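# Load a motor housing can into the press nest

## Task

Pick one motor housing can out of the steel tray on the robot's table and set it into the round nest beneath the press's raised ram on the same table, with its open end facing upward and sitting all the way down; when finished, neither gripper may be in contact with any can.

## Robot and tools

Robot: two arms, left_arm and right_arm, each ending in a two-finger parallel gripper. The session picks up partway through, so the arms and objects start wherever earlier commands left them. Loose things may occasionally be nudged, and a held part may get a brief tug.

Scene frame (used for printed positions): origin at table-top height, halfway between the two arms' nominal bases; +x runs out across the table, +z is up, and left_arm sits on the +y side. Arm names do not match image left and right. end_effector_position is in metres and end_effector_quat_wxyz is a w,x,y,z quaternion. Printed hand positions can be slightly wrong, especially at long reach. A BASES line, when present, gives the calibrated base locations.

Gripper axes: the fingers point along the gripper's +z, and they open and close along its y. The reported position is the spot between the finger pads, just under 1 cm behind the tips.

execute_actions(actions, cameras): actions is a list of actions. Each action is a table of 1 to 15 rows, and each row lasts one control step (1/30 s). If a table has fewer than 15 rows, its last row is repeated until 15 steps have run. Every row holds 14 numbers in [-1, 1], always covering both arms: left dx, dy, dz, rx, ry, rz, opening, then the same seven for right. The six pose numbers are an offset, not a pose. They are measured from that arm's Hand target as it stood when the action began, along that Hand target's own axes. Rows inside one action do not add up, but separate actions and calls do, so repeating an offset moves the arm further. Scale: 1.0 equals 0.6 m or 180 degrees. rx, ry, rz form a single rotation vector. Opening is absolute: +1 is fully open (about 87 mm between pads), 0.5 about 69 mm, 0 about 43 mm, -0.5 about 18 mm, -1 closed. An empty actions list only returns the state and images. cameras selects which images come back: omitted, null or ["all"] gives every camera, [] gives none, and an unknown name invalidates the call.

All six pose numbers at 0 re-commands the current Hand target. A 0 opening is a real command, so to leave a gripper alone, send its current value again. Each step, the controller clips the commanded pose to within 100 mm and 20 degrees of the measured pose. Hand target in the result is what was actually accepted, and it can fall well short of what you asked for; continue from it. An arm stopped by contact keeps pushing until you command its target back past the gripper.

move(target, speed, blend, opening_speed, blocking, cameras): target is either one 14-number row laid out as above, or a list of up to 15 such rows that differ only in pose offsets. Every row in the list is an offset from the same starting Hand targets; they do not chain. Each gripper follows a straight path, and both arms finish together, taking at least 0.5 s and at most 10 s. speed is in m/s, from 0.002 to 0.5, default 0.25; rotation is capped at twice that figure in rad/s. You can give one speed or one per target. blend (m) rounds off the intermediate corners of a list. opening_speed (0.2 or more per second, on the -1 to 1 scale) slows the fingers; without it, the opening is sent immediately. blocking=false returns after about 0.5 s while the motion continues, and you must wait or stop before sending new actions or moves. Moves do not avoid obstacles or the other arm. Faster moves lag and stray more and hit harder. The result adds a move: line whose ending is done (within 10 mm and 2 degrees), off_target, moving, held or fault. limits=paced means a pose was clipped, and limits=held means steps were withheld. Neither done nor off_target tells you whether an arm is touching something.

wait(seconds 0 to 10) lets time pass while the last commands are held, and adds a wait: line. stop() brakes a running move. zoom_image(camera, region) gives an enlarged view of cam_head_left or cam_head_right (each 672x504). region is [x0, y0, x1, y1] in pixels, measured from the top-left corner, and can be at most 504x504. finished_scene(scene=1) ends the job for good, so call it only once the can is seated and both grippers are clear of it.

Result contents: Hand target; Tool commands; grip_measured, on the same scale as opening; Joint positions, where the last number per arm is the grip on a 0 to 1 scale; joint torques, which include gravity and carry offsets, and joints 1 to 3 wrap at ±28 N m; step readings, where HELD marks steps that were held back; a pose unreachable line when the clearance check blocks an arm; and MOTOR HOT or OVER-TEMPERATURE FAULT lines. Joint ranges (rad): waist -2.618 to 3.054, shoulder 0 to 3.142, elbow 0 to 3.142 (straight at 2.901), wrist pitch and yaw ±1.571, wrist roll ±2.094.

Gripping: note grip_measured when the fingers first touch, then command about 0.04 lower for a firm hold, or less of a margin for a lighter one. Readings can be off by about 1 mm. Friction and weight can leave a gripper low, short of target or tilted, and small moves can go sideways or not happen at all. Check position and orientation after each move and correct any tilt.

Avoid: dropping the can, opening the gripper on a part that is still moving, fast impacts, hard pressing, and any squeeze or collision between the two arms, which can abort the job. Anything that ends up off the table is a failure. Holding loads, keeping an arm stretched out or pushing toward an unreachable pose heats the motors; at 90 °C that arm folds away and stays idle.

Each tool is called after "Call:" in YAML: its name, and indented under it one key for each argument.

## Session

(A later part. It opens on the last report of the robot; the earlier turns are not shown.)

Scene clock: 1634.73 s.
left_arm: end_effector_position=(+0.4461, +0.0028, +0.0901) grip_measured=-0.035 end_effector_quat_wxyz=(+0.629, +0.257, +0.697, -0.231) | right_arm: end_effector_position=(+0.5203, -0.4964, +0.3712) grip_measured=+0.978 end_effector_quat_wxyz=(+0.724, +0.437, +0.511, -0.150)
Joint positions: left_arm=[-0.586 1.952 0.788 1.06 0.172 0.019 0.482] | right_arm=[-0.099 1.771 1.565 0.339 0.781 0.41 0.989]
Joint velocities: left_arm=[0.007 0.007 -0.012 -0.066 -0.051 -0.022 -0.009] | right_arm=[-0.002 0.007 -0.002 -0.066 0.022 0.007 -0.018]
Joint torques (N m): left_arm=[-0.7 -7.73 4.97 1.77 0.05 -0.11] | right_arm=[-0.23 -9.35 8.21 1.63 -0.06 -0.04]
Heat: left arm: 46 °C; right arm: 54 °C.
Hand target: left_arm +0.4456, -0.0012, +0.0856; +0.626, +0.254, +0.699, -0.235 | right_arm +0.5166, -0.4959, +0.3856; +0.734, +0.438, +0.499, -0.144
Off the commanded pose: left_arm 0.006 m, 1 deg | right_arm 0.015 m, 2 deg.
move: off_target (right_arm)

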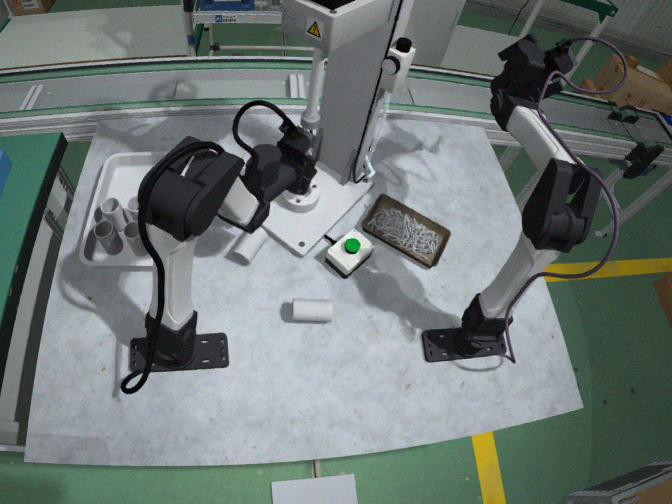

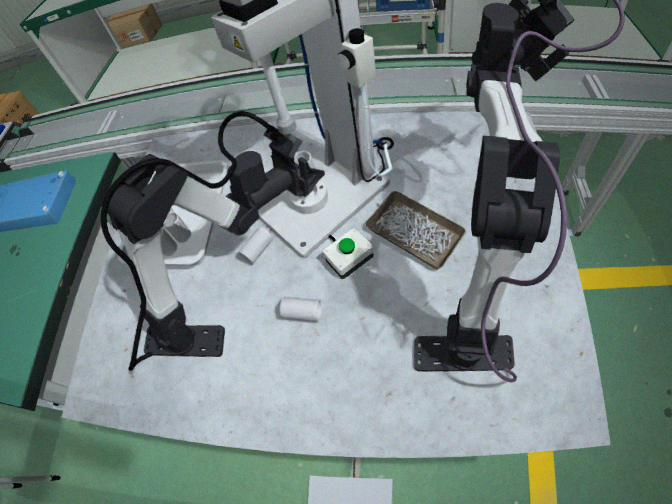

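Call:
move:
  target: [0.0116,-0.0023,-0.0143,0,0.021,0,-0.22,0,0,0,0,0,0,1]
  speed: 0.04

Call:
zoom_image:
  camera: "cam_head_right"
  region: [260, 130, 340, 210]

Call:
zoom_image:
  camera: "cam_head_left"
  region: [260, 130, 340, 210]

Scene clock: 1640.70 s.
left_arm: end_effector_position=(+0.4447, +0.0033, +0.0882) grip_measured=-0.035 end_effector_quat_wxyz=(+0.623, +0.257, +0.702, -0.229) | right_arm: end_effector_position=(+0.5203, -0.4964, +0.3712) grip_measured=+0.978 end_effector_quat_wxyz=(+0.724, +0.437, +0.511, -0.150)
Joint positions: left_arm=[-0.588 1.944 0.788 1.036 0.167 0.019 0.482] | right_arm=[-0.099 1.771 1.565 0.339 0.781 0.41 0.989]
Joint velocities: left_arm=[-0.007 -0.002 -0.027 0.022 -0.11 0.037 -0.006] | right_arm=[-0.002 0.007 -0.002 -0.022 0.007 -0.081 0.018]
Joint torques (N m): left_arm=[-0.62 -11.33 4.03 1 0.05 0.04] | right_arm=[-0.23 -9.35 8.23 1.63 -0.06 -0.04]
Heat: left arm: 45 °C; right arm: 54 °C.
Hand target: left_arm +0.4378, +0.0035, +0.0798; +0.603, +0.261, +0.719, -0.226 | right_arm +0.5166, -0.4959, +0.3856; +0.734, +0.438, +0.499, -0.144
Off the commanded pose: left_arm 0.011 m, 3 deg | right_arm 0.015 m, 2 deg.
move: off_target (left_arm, right_arm)

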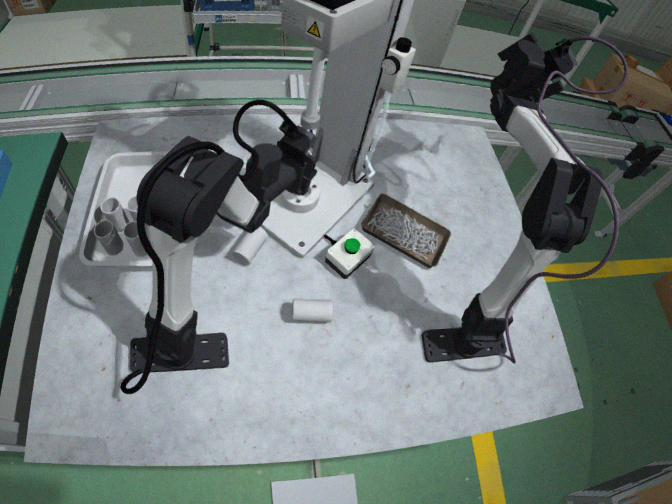

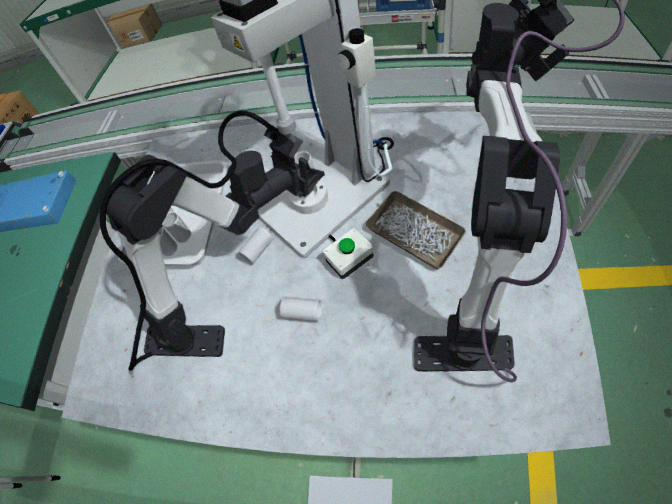

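Scaled by 6.300.

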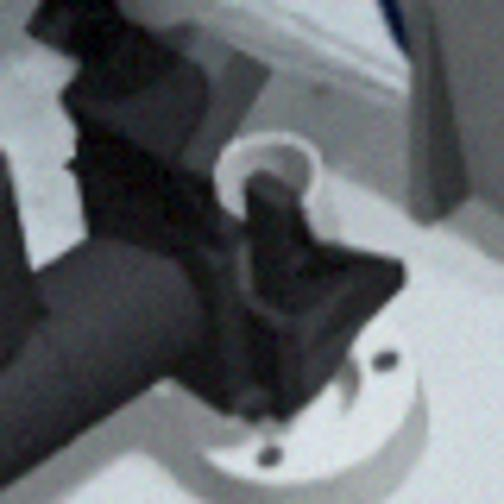

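Scaled by 6.300.

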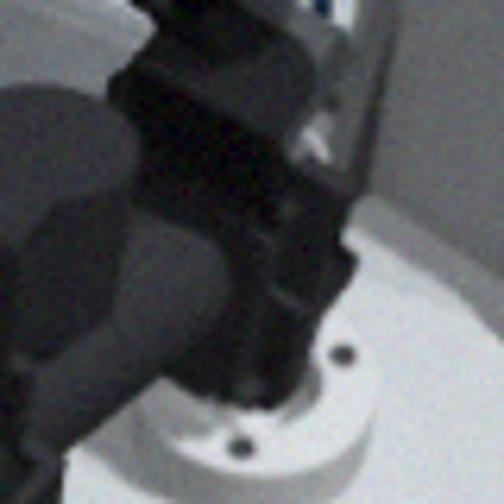

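Call:
move:
  target: [0.004,0,-0.006,0,0.003,0,-0.22,0,0,0,0,0,0,1]
  speed: 0.04

Call:
zoom_image:
  camera: "cam_head_right"
  region: [260, 130, 340, 210]

Scene clock: 1644.23 s.
left_arm: end_effector_position=(+0.4439, +0.0039, +0.0880) grip_measured=-0.035 end_effector_quat_wxyz=(+0.620, +0.258, +0.705, -0.228) | right_arm: end_effector_position=(+0.5203, -0.4964, +0.3712) grip_measured=+0.978 end_effector_quat_wxyz=(+0.724, +0.437, +0.511, -0.150)
Joint positions: left_arm=[-0.588 1.936 0.788 1.019 0.167 0.019 0.482] | right_arm=[-0.099 1.771 1.565 0.339 0.781 0.41 0.989]
Joint velocities: left_arm=[0.002 0.002 -0.002 -0.081 -0.022 -0.007 -0.006] | right_arm=[-0.017 0.002 0.002 -0.022 -0.007 -0.007 0.013]
Joint torques (N m): left_arm=[-0.64 -11.59 3.25 1.1 0.07 0.06] | right_arm=[-0.21 -9.36 8.23 1.63 -0.06 -0.04]
Heat: left arm: 45 °C; right arm: 54 °C.
Hand target: left_arm +0.4348, +0.0061, +0.0782; +0.600, +0.262, +0.722, -0.225 | right_arm +0.5166, -0.4959, +0.3856; +0.734, +0.438, +0.499, -0.144
Off the commanded pose: left_arm 0.014 m, 3 deg | right_arm 0.015 m, 2 deg.
move: off_target (left_arm, right_arm)

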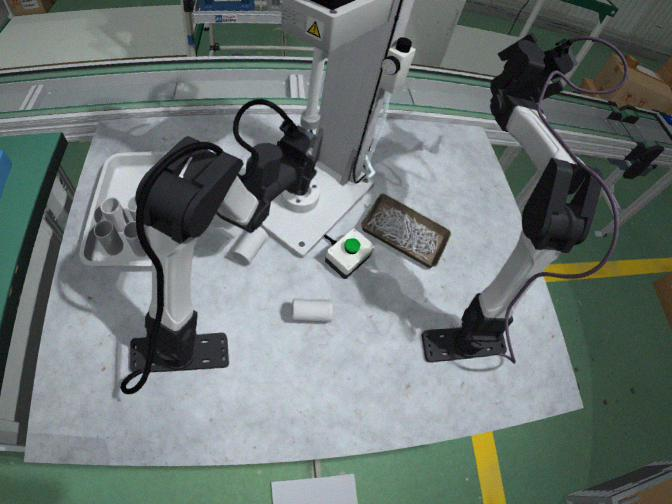

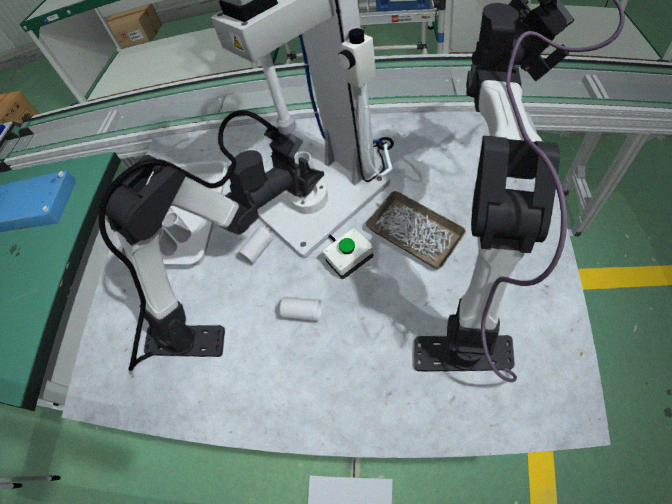

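Scaled by 6.300.

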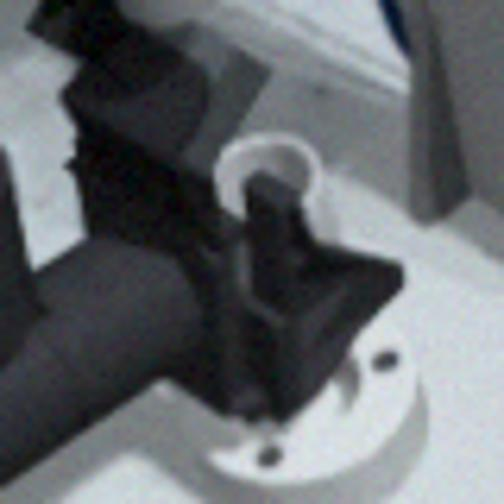

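Call:
move:
  target: [-0.0395,0.0057,-0.0056,0,0,0,-0.22,0,0,0,0,0,0,1]
  speed: 0.05

Call:
zoom_image:
  camera: "cam_head_right"
  region: [260, 130, 340, 210]

Scene clock: 1656.47 s.
left_arm: end_effector_position=(+0.4355, +0.0089, +0.0867) grip_measured=-0.035 end_effector_quat_wxyz=(+0.592, +0.262, +0.729, -0.223) | right_arm: end_effector_position=(+0.5203, -0.4964, +0.3712) grip_measured=+0.978 end_effector_quat_wxyz=(+0.724, +0.437, +0.511, -0.150)
Joint positions: left_arm=[-0.588 1.87 0.788 0.879 0.167 0.019 0.482] | right_arm=[-0.099 1.771 1.565 0.339 0.781 0.41 0.989]
Joint velocities: left_arm=[-0.012 -0.012 -0.012 0.007 0.007 0.037 0.004] | right_arm=[-0.007 -0.007 -0.017 0.037 0.007 -0.037 -0.003]
Joint torques (N m): left_arm=[0.34 -12.18 6.32 1.39 0.17 0.07] | right_arm=[-0.23 -9.36 8.21 1.63 -0.06 -0.04]
Heat: left arm: 46 °C; right arm: 54 °C.
Hand target: left_arm +0.4382, +0.0079, +0.1023; +0.600, +0.262, +0.722, -0.225 | right_arm +0.5166, -0.4959, +0.3856; +0.734, +0.438, +0.499, -0.144
Off the commanded pose: left_arm 0.016 m, 1 deg | right_arm 0.015 m, 2 deg.
move: off_target (left_arm, right_arm)

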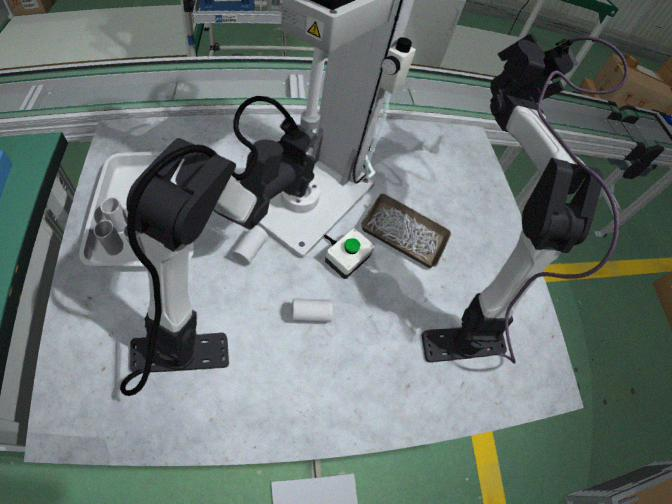

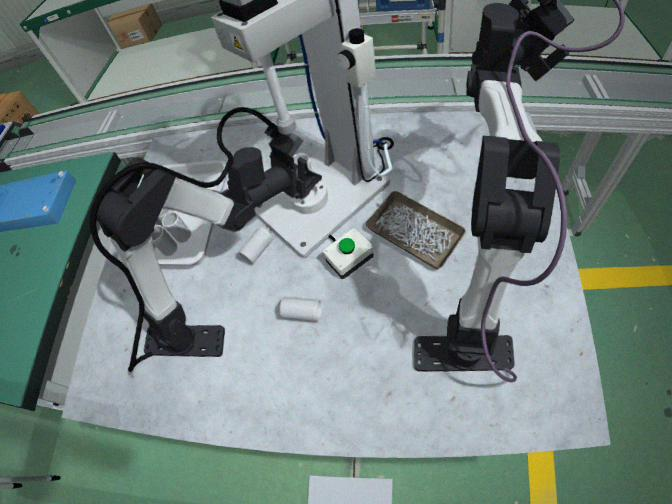

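Scaled by 6.300.

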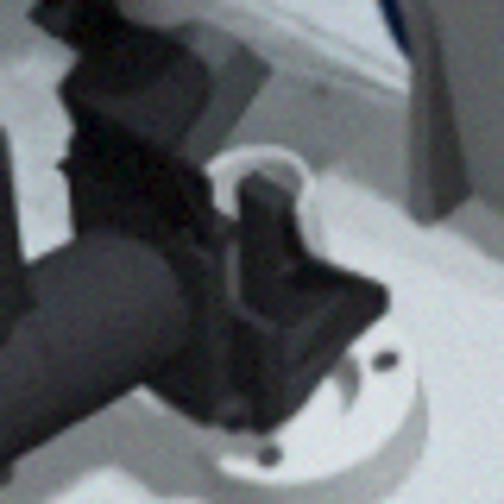

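Call:
move:
  target: [0.0348,-0.003,0.0134,0,-0.006,0,-0.22,0,0,0,0,0,0,1]
  speed: 0.04

Call:
zoom_image:
  camera: "cam_head_right"
  region: [260, 130, 340, 210]

Scene clock: 1661.83 s.
left_arm: end_effector_position=(+0.4414, +0.0054, +0.0878) grip_measured=-0.035 end_effector_quat_wxyz=(+0.611, +0.259, +0.713, -0.227) | right_arm: end_effector_position=(+0.5203, -0.4964, +0.3712) grip_measured=+0.978 end_effector_quat_wxyz=(+0.724, +0.437, +0.511, -0.150)
Joint positions: left_arm=[-0.588 1.914 0.788 0.973 0.167 0.019 0.482] | right_arm=[-0.099 1.771 1.565 0.339 0.781 0.41 0.989]
Joint velocities: left_arm=[-0.017 0.022 0.002 0.007 -0.037 0.051 0.001] | right_arm=[-0.002 -0.007 -0.012 0.022 -0.051 -0.037 0.008]
Joint torques (N m): left_arm=[-0.35 -7.51 4.4 1.73 0.11 0.02] | right_arm=[-0.23 -9.36 8.21 1.63 -0.06 -0.04]
Heat: left arm: 47 °C; right arm: 54 °C.
Hand target: left_arm +0.4397, +0.0041, +0.0801; +0.607, +0.260, +0.716, -0.227 | right_arm +0.5166, -0.4959, +0.3856; +0.734, +0.438, +0.499, -0.144
Off the commanded pose: left_arm 0.008 m, 1 deg | right_arm 0.015 m, 2 deg.
move: off_target (right_arm)

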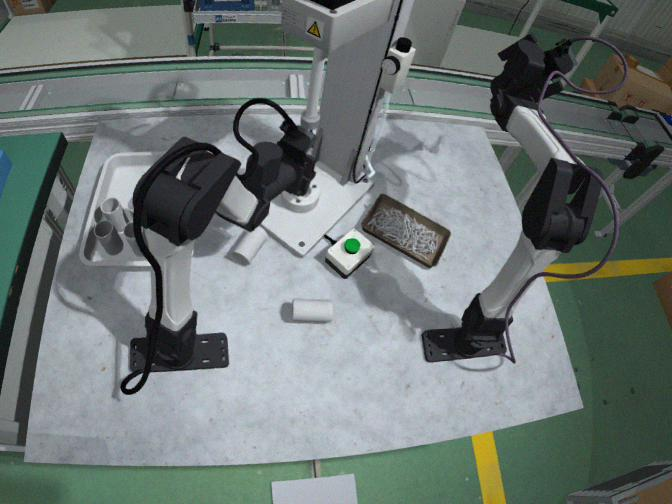

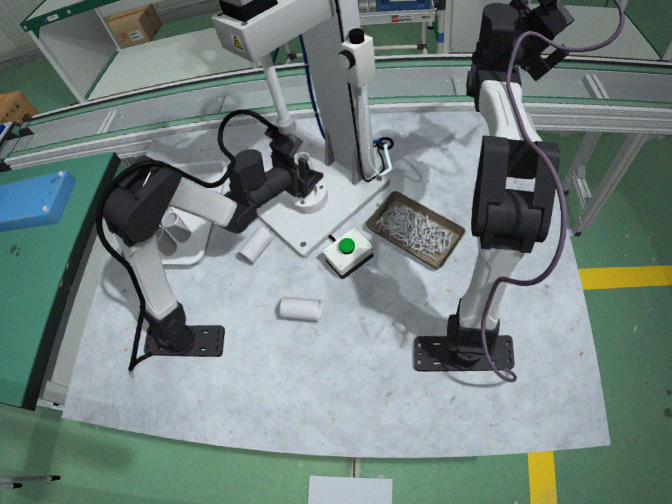

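Scaled by 6.300.

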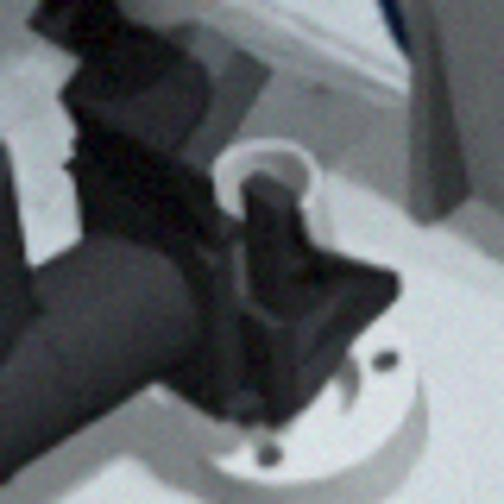

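Call:
move:
  target: [0.0222,-0.0023,-0.012,0,0.006,0,-0.22,0,0,0,0,0,0,1]
  speed: 0.04

Call:
zoom_image:
  camera: "cam_head_right"
  region: [260, 130, 340, 210]

Scene clock: 1667.17 s.
left_arm: end_effector_position=(+0.4377, +0.0076, +0.0879) grip_measured=-0.035 end_effector_quat_wxyz=(+0.619, +0.258, +0.706, -0.228) | right_arm: end_effector_position=(+0.5203, -0.4964, +0.3712) grip_measured=+0.978 end_effector_quat_wxyz=(+0.724, +0.437, +0.511, -0.150)
Joint positions: left_arm=[-0.588 1.914 0.758 1.023 0.167 0.019 0.482] | right_arm=[-0.099 1.771 1.565 0.339 0.781 0.41 0.989]
Joint velocities: left_arm=[-0.007 -0.022 0.002 -0.037 0.022 -0.081 0.001] | right_arm=[-0.002 0.002 0.002 -0.022 -0.081 0.037 -0.013]
Joint torques (N m): left_arm=[-0.21 -6.99 3.41 1.57 0.12 0.06] | right_arm=[-0.23 -9.35 8.21 1.63 -0.06 -0.04]
Heat: left arm: 47 °C; right arm: 54 °C.
Hand target: left_arm +0.4317, +0.0090, +0.0681; +0.600, +0.262, +0.722, -0.225 | right_arm +0.5166, -0.4959, +0.3856; +0.734, +0.438, +0.499, -0.144
Off the commanded pose: left_arm 0.021 m, 3 deg | right_arm 0.015 m, 2 deg.
move: off_target (left_arm, right_arm)

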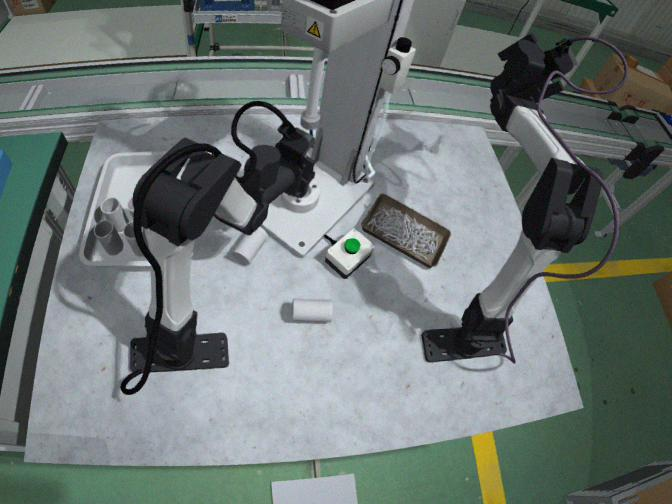

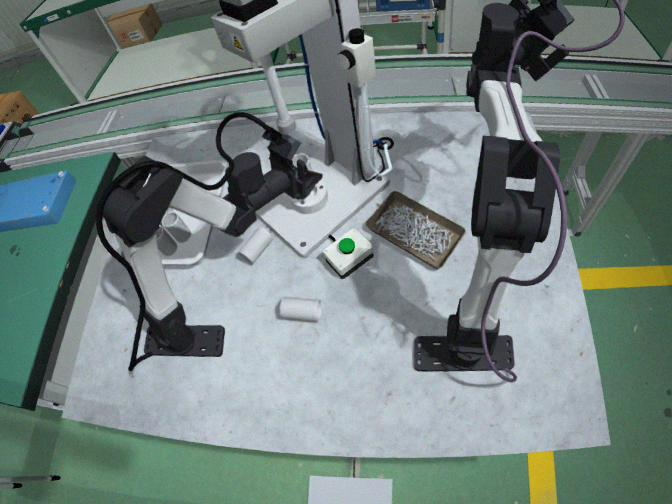

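Scaled by 6.300.

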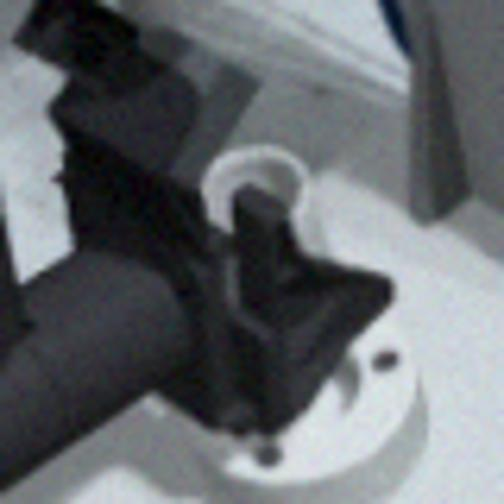

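Call:
move:
  target: [-0.001,-0.003,-0.0113,0,0.006,0,-0.22,0,0,0,0,0,0,1]
  speed: 0.03

Call:
zoom_image:
  camera: "cam_head_right"
  region: [260, 130, 340, 210]

Call:
zoom_image:
  camera: "cam_head_left"
  region: [260, 130, 340, 210]

Scene clock: 1675.43 s.
left_arm: end_effector_position=(+0.4368, +0.0081, +0.0869) grip_measured=-0.035 end_effector_quat_wxyz=(+0.618, +0.258, +0.707, -0.228) | right_arm: end_effector_position=(+0.5203, -0.4964, +0.3712) grip_measured=+0.978 end_effector_quat_wxyz=(+0.724, +0.437, +0.511, -0.150)
Joint positions: left_arm=[-0.588 1.914 0.753 1.028 0.167 0.019 0.482] | right_arm=[-0.099 1.771 1.565 0.339 0.781 0.41 0.989]
Joint velocities: left_arm=[0.017 0.017 -0.007 0.051 0.007 -0.066 -0.006] | right_arm=[-0.002 -0.007 -0.012 0.007 -0.007 -0.007 -0.008]
Joint torques (N m): left_arm=[-0.68 -10.32 2.47 1.08 0.05 0.08] | right_arm=[-0.23 -9.35 8.21 1.63 -0.06 -0.04]
Heat: left arm: 46 °C; right arm: 54 °C.
Hand target: left_arm +0.4256, +0.0118, +0.0701; +0.593, +0.264, +0.728, -0.222 | right_arm +0.5166, -0.4959, +0.3856; +0.734, +0.438, +0.499, -0.144
Off the commanded pose: left_arm 0.021 m, 4 deg | right_arm 0.015 m, 2 deg.
move: off_target (left_arm, right_arm)

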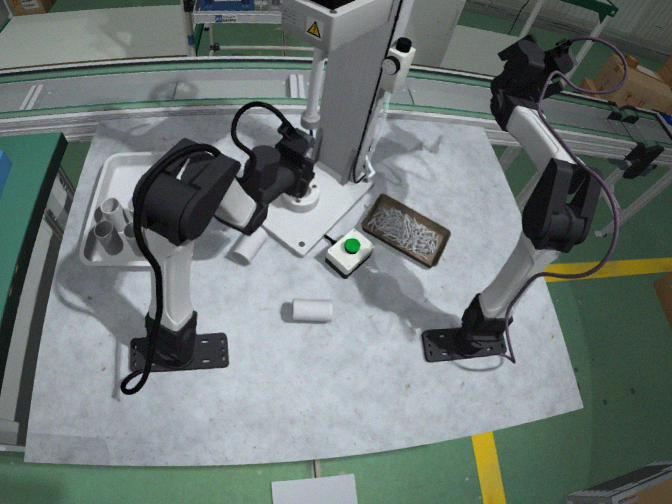

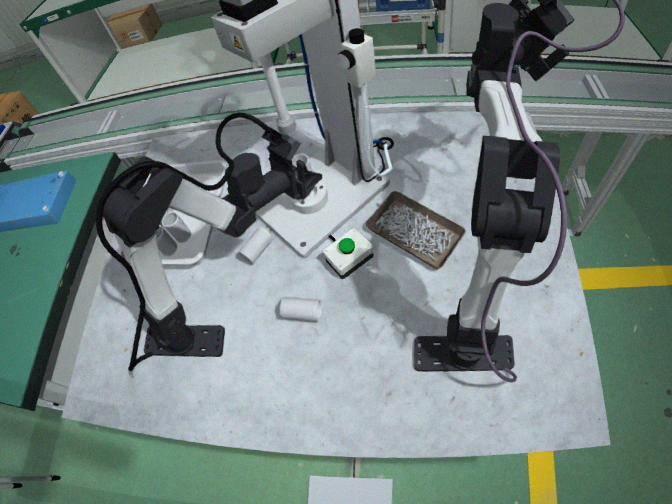

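Scaled by 6.300.

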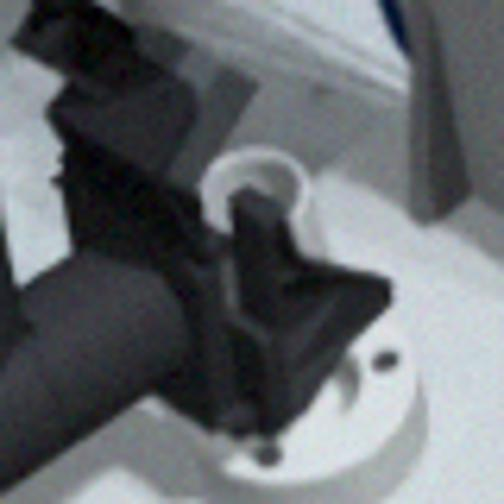

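Scaled by 6.300.

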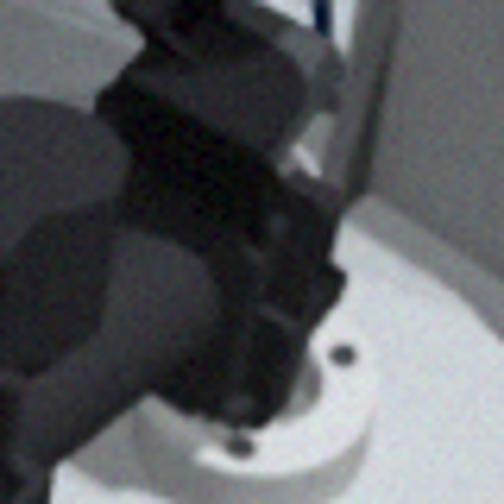

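Call:
move:
  target: [-0.001,-0.003,-0.0113,0,0,0,-0.22,0,0,0,0,0,0,1]
  speed: 0.03

Call:
zoom_image:
  camera: "cam_head_right"
  region: [260, 130, 340, 210]

Scene clock: 1680.13 s.
left_arm: end_effector_position=(+0.4302, +0.0115, +0.0868) grip_measured=-0.035 end_effector_quat_wxyz=(+0.616, +0.258, +0.708, -0.228) | right_arm: end_effector_position=(+0.5203, -0.4964, +0.3712) grip_measured=+0.978 end_effector_quat_wxyz=(+0.724, +0.437, +0.511, -0.150)
Joint positions: left_arm=[-0.589 1.891 0.723 1.029 0.166 0.019 0.482] | right_arm=[-0.099 1.771 1.565 0.339 0.781 0.41 0.989]
Joint velocities: left_arm=[0.002 -0.002 0.002 -0.066 0.066 0.022 0.001] | right_arm=[-0.012 0.012 -0.017 0.066 0.007 0.007 -0.003]
Joint torques (N m): left_arm=[-0.72 -10.58 2.55 1.09 0.04 0.11] | right_arm=[-0.23 -9.36 8.21 1.63 -0.07 -0.04]
Heat: left arm: 46 °C; right arm: 54 °C.
Hand target: left_arm +0.4195, +0.0145, +0.0725; +0.593, +0.264, +0.727, -0.222 | right_arm +0.5166, -0.4959, +0.3856; +0.734, +0.438, +0.499, -0.144
Off the commanded pose: left_arm 0.018 m, 4 deg | right_arm 0.015 m, 2 deg.
move: off_target (left_arm, right_arm)

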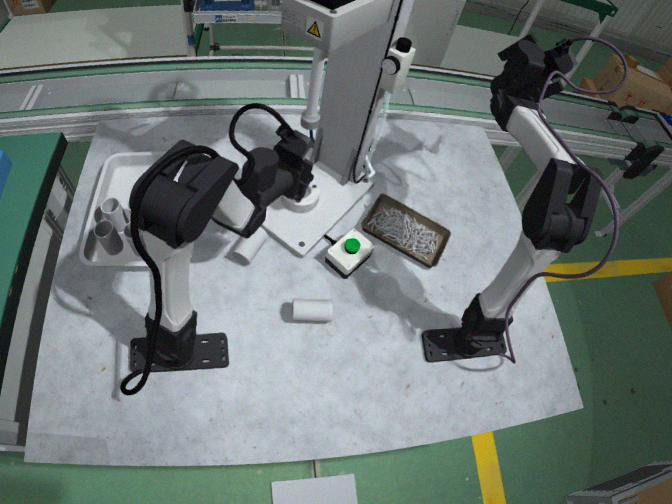

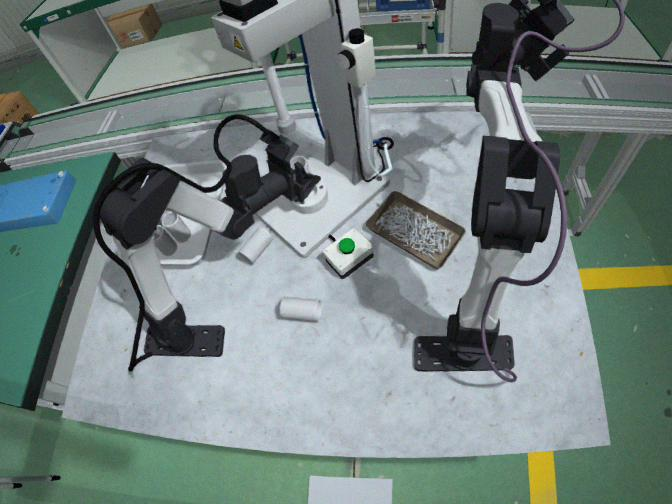

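Scaled by 6.300.

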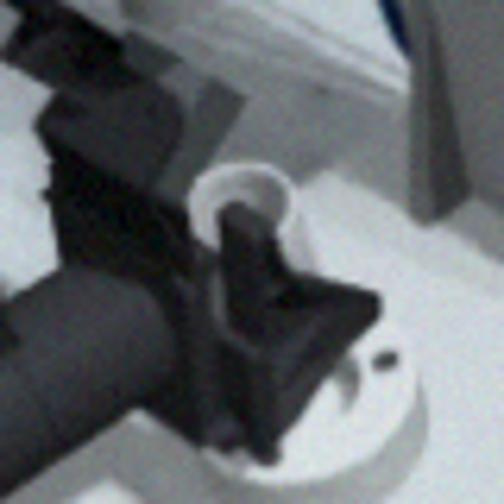

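Call:
move:
  target: [-0.0264,0.0043,0.0131,0,0,0,-0.22,0,0,0,0,0,0,1]
  speed: 0.03

Call:
zoom_image:
  camera: "cam_head_right"
  region: [260, 130, 340, 210]

Scene clock: 1697.73 s.
left_arm: end_effector_position=(+0.4307, +0.0111, +0.0860) grip_measured=-0.035 end_effector_quat_wxyz=(+0.603, +0.260, +0.720, -0.225) | right_arm: end_effector_position=(+0.5203, -0.4964, +0.3712) grip_measured=+0.978 end_effector_quat_wxyz=(+0.724, +0.437, +0.511, -0.150)
Joint positions: left_arm=[-0.589 1.873 0.746 0.952 0.166 0.019 0.482] | right_arm=[-0.099 1.771 1.565 0.339 0.781 0.41 0.989]
Joint velocities: left_arm=[0.002 -0.012 0.007 -0.022 0.037 0.007 -0.004] | right_arm=[0.017 0.007 0.002 -0.037 0.037 0.022 0.013]
Joint torques (N m): left_arm=[-0.44 -10.4 6.02 1.13 0.07 0.1] | right_arm=[-0.23 -9.36 8.21 1.63 -0.06 -0.04]
Heat: left arm: 46 °C; right arm: 54 °C.
Hand target: left_arm +0.4296, +0.0093, +0.0862; +0.593, +0.264, +0.727, -0.222 | right_arm +0.5166, -0.4959, +0.3856; +0.734, +0.438, +0.499, -0.144
Off the commanded pose: left_arm 0.002 m, 2 deg | right_arm 0.015 m, 2 deg.
move: off_target (right_arm)

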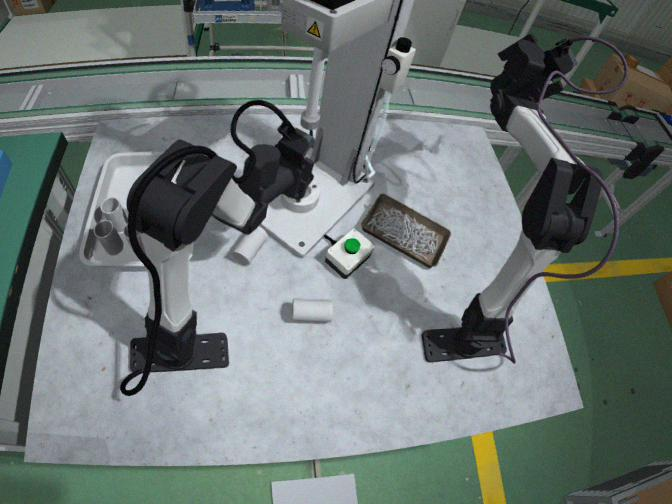

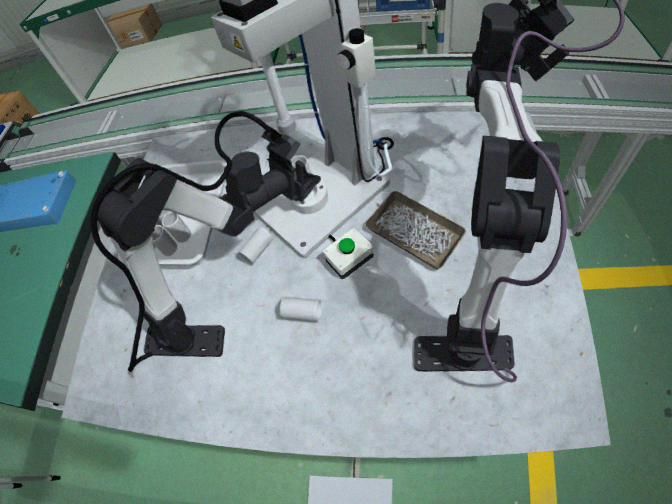

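Scaled by 6.300.

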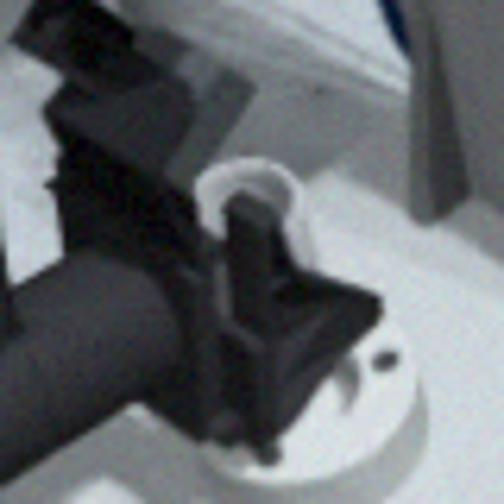

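Call:
move:
  target: [-0.0089,-0.001,0.0102,0,0,0,-0.22,0,0,0,0,0,0,1]
  speed: 0.03

Call:
zoom_image:
  camera: "cam_head_right"
  region: [260, 130, 340, 210]

Scene clock: 1703.33 s.
left_arm: end_effector_position=(+0.4338, +0.0084, +0.0864) grip_measured=-0.035 end_effector_quat_wxyz=(+0.596, +0.262, +0.725, -0.224) | right_arm: end_effector_position=(+0.5203, -0.4964, +0.3712) grip_measured=+0.978 end_effector_quat_wxyz=(+0.724, +0.437, +0.511, -0.150)
Joint positions: left_arm=[-0.591 1.873 0.776 0.904 0.165 0.019 0.482] | right_arm=[-0.099 1.771 1.565 0.339 0.781 0.41 0.989]
Joint velocities: left_arm=[0.007 0.007 0.017 0.022 0.022 0.037 0.006] | right_arm=[-0.007 -0.017 -0.017 -0.007 0.007 -0.022 -0.003]
Joint torques (N m): left_arm=[-0.84 -9.78 6.61 1.31 0.05 0.07] | right_arm=[-0.23 -9.35 8.21 1.63 -0.06 -0.04]
Heat: left arm: 47 °C; right arm: 54 °C.
Hand target: left_arm +0.4347, +0.0044, +0.0900; +0.593, +0.264, +0.728, -0.222 | right_arm +0.5166, -0.4959, +0.3856; +0.734, +0.438, +0.499, -0.144
Off the commanded pose: left_arm 0.006 m, 1 deg | right_arm 0.015 m, 2 deg.
move: off_target (right_arm)

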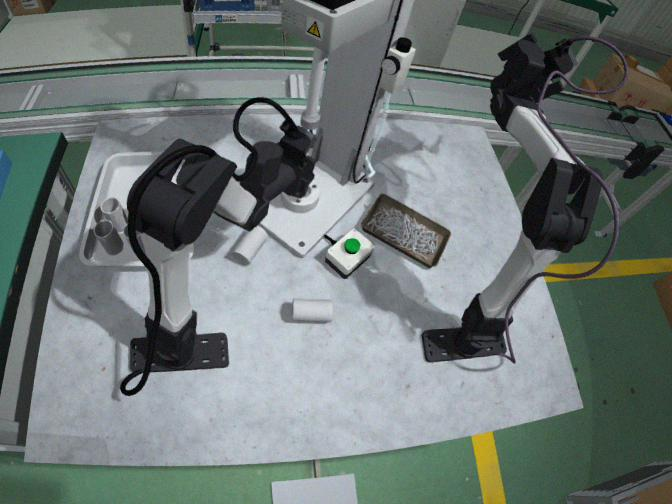

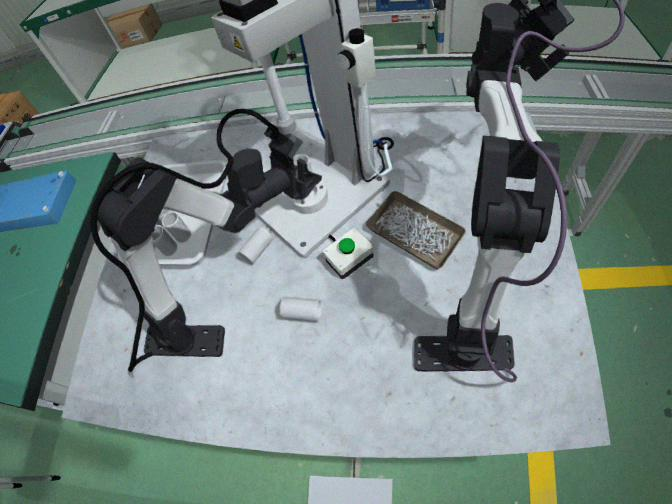

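Scaled by 6.300.

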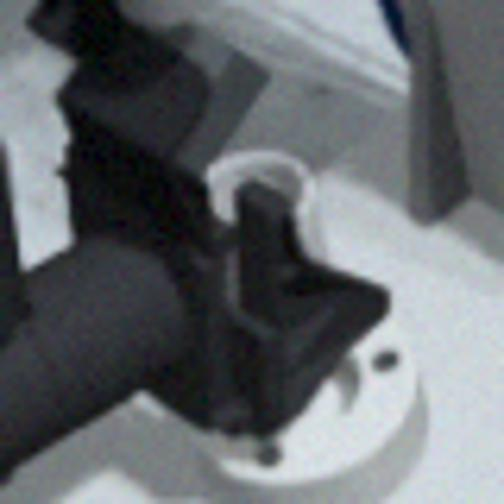

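Call:
move:
  target: [-0.001,-0.001,0.005,0,-0.007,0,-0.22,0,0,0,0,0,0,1]
  speed: 0.03
  cameras: []

Call:
move:
  target: [0,0,0,0,0,0,0.06,0,0,0,0,0,0,1]
  opening_speed: 0.2

Call:
zoom_image:
  camera: "cam_head_right"
  region: [260, 130, 340, 210]

Call:
zoom_image:
  camera: "cam_head_left"
  region: [260, 130, 340, 210]

Scene clock: 1707.83 s.
left_arm: end_effector_position=(+0.4339, +0.0080, +0.0869) grip_measured=-0.035 end_effector_quat_wxyz=(+0.597, +0.261, +0.725, -0.223) | right_arm: end_effector_position=(+0.5203, -0.4964, +0.3712) grip_measured=+0.978 end_effector_quat_wxyz=(+0.724, +0.437, +0.511, -0.150)
Joint positions: left_arm=[-0.593 1.873 0.776 0.906 0.162 0.019 0.482] | right_arm=[-0.099 1.771 1.565 0.339 0.781 0.41 0.989]
Joint velocities: left_arm=[0.022 0.002 -0.002 0.007 0.051 -0.007 0.001] | right_arm=[0.007 0.007 -0.007 -0.007 -0.022 0.037 -0.003]
Joint torques (N m): left_arm=[-0.87 -7.94 6.27 1.69 0.08 0.04] | right_arm=[-0.23 -9.35 8.21 1.62 -0.06 -0.04]
Heat: left arm: 47 °C; right arm: 54 °C.
Hand target: left_arm +0.4365, +0.0019, +0.0899; +0.601, +0.262, +0.721, -0.225 | right_arm +0.5166, -0.4959, +0.3856; +0.734, +0.438, +0.499, -0.144
Off the commanded pose: left_arm 0.007 m, 1 deg | right_arm 0.015 m, 2 deg.
move: off_target (right_arm)
No camera images: "cameras" was empty.

Scene clock: 1709.43 s.
left_arm: end_effector_position=(+0.4339, +0.0079, +0.0870) grip_measured=+0.060 end_effector_quat_wxyz=(+0.597, +0.261, +0.725, -0.223) | right_arm: end_effector_position=(+0.5203, -0.4964, +0.3712) grip_measured=+0.978 end_effector_quat_wxyz=(+0.724, +0.437, +0.511, -0.150)
Joint positions: left_arm=[-0.593 1.873 0.776 0.906 0.16 0.019 0.53] | right_arm=[-0.099 1.771 1.565 0.339 0.781 0.41 0.989]
Joint velocities: left_arm=[-0.017 0.007 0.012 0.022 0.051 0.007 -0.001] | right_arm=[-0.012 0.007 -0.017 -0.037 0.022 0.037 -0.008]
Joint torques (N m): left_arm=[-0.75 -7.9 6.3 1.69 0.07 0.01] | right_arm=[-0.23 -9.36 8.21 1.63 -0.06 -0.04]
Heat: left arm: 47 °C; right arm: 54 °C.
Hand target: left_arm +0.4365, +0.0020, +0.0899; +0.601, +0.262, +0.721, -0.225 | right_arm +0.5166, -0.4959, +0.3856; +0.734, +0.438, +0.499, -0.144
Off the commanded pose: left_arm 0.007 m, 1 deg | right_arm 0.015 m, 2 deg.
move: off_target (right_arm)

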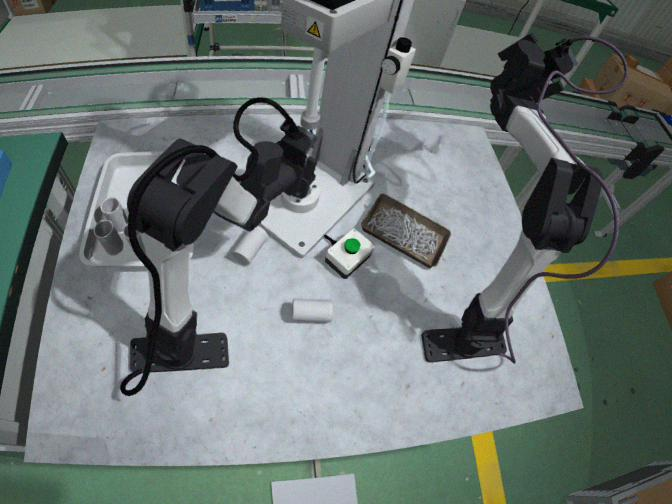

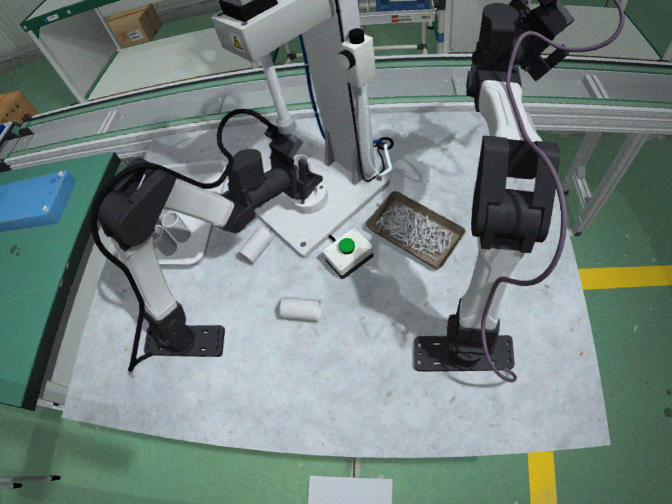

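Scaled by 6.300.

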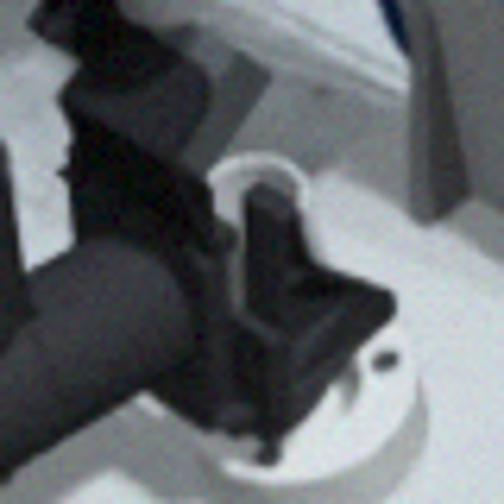

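Scaled by 6.300.

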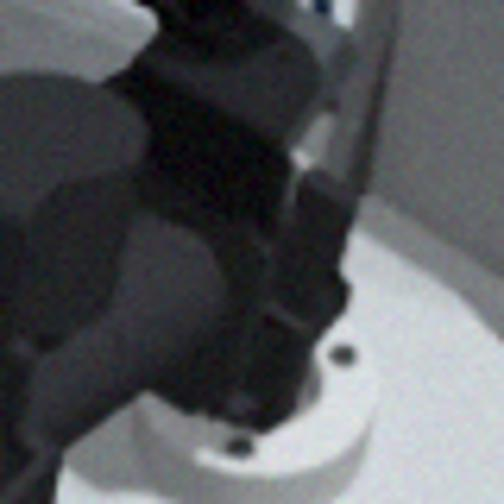

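Call:
move:
  target: [0,0,0,0,0,0,0.4,0,0,0,0,0,0,1]
  opening_speed: 0.5
  cameras: []

Call:
move:
  target: [-0.02,0,-0.14,0,0,0,0.4,0,0,0,0,0,0,1]
  speed: 0.06

Call:
zoom_image:
  camera: "cam_head_right"
  region: [260, 130, 340, 210]

Call:
zoom_image:
  camera: "cam_head_left"
  region: [260, 130, 340, 210]

Scene clock: 1717.30 s.
left_arm: end_effector_position=(+0.4339, +0.0079, +0.0870) grip_measured=+0.400 end_effector_quat_wxyz=(+0.597, +0.261, +0.725, -0.223) | right_arm: end_effector_position=(+0.5203, -0.4964, +0.3712) grip_measured=+0.978 end_effector_quat_wxyz=(+0.724, +0.437, +0.511, -0.150)
Joint positions: left_arm=[-0.593 1.873 0.776 0.906 0.16 0.019 0.7] | right_arm=[-0.099 1.771 1.565 0.339 0.781 0.41 0.989]
Joint velocities: left_arm=[0.012 -0.007 -0.002 -0.022 -0.007 0.007 -0.004] | right_arm=[0.007 0.007 -0.002 -0.037 -0.022 0.037 -0.024]
Joint torques (N m): left_arm=[-0.79 -7.84 6.31 1.7 0.09 0.02] | right_arm=[-0.23 -9.36 8.21 1.63 -0.06 -0.04]
Heat: left arm: 46 °C; right arm: 54 °C.
Hand target: left_arm +0.4365, +0.0020, +0.0899; +0.601, +0.262, +0.721, -0.225 | right_arm +0.5166, -0.4959, +0.3856; +0.734, +0.438, +0.499, -0.144
Off the commanded pose: left_arm 0.007 m, 1 deg | right_arm 0.015 m, 2 deg.
move: off_target (right_arm)
No camera images: "cameras" was empty.

Scene clock: 1719.33 s.
left_arm: end_effector_position=(+0.3778, +0.0507, +0.1155) grip_measured=+0.400 end_effector_quat_wxyz=(+0.599, +0.259, +0.724, -0.225) | right_arm: end_effector_position=(+0.5203, -0.4964, +0.3712) grip_measured=+0.978 end_effector_quat_wxyz=(+0.724, +0.437, +0.511, -0.150)
Joint positions: left_arm=[-0.563 1.54 0.531 0.824 0.189 0.019 0.7] | right_arm=[-0.099 1.771 1.565 0.339 0.781 0.41 0.989]
Joint velocities: left_arm=[0.017 -0.022 -0.002 -0.051 0.051 0.066 -0.015] | right_arm=[-0.002 0.012 0.012 -0.037 0.022 -0.11 -0.008]
Joint torques (N m): left_arm=[0.7 -8.59 4.49 1.58 0.19 0.15] | right_arm=[-0.23 -9.36 8.23 1.63 -0.06 -0.04]
Heat: left arm: 46 °C; right arm: 54 °C.
Hand target: left_arm +0.3755, +0.0536, +0.1192; +0.601, +0.262, +0.721, -0.225 | right_arm +0.5166, -0.4959, +0.3856; +0.734, +0.438, +0.499, -0.144
Off the commanded pose: left_arm 0.005 m, 1 deg | right_arm 0.015 m, 2 deg.
move: off_target (right_arm)

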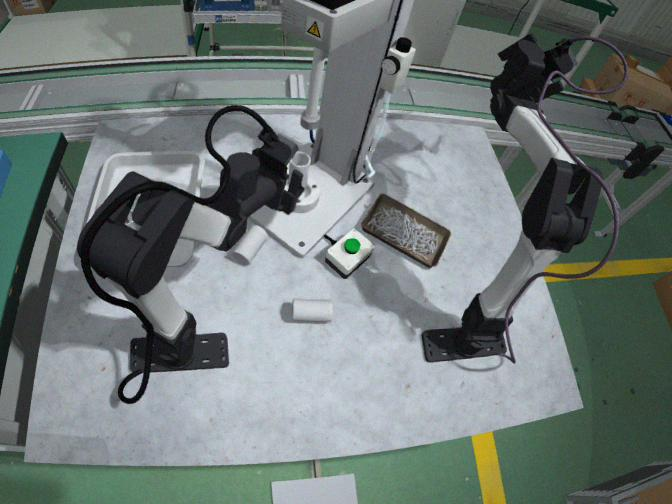

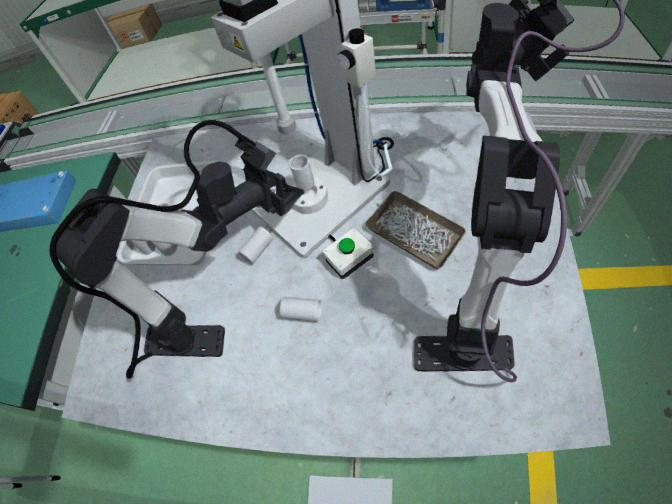

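Scaled by 6.300.

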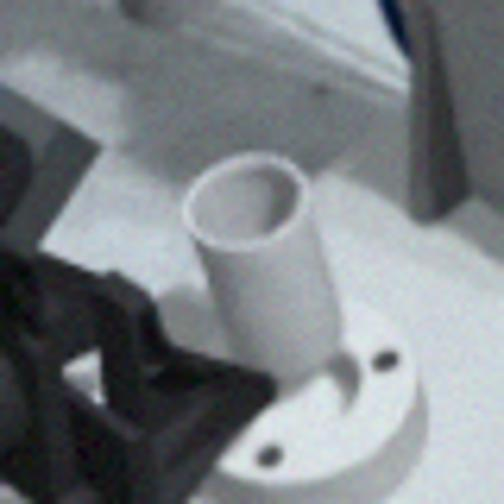

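Scaled by 6.300.

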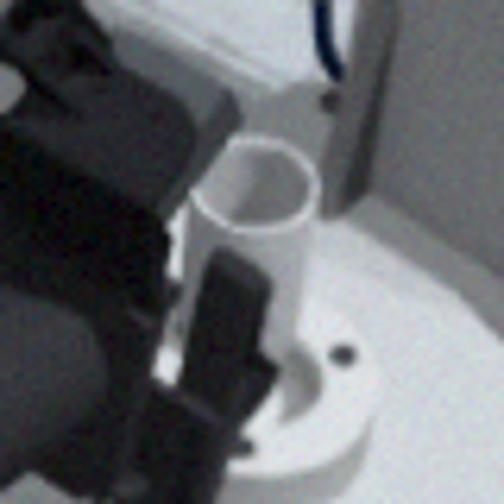

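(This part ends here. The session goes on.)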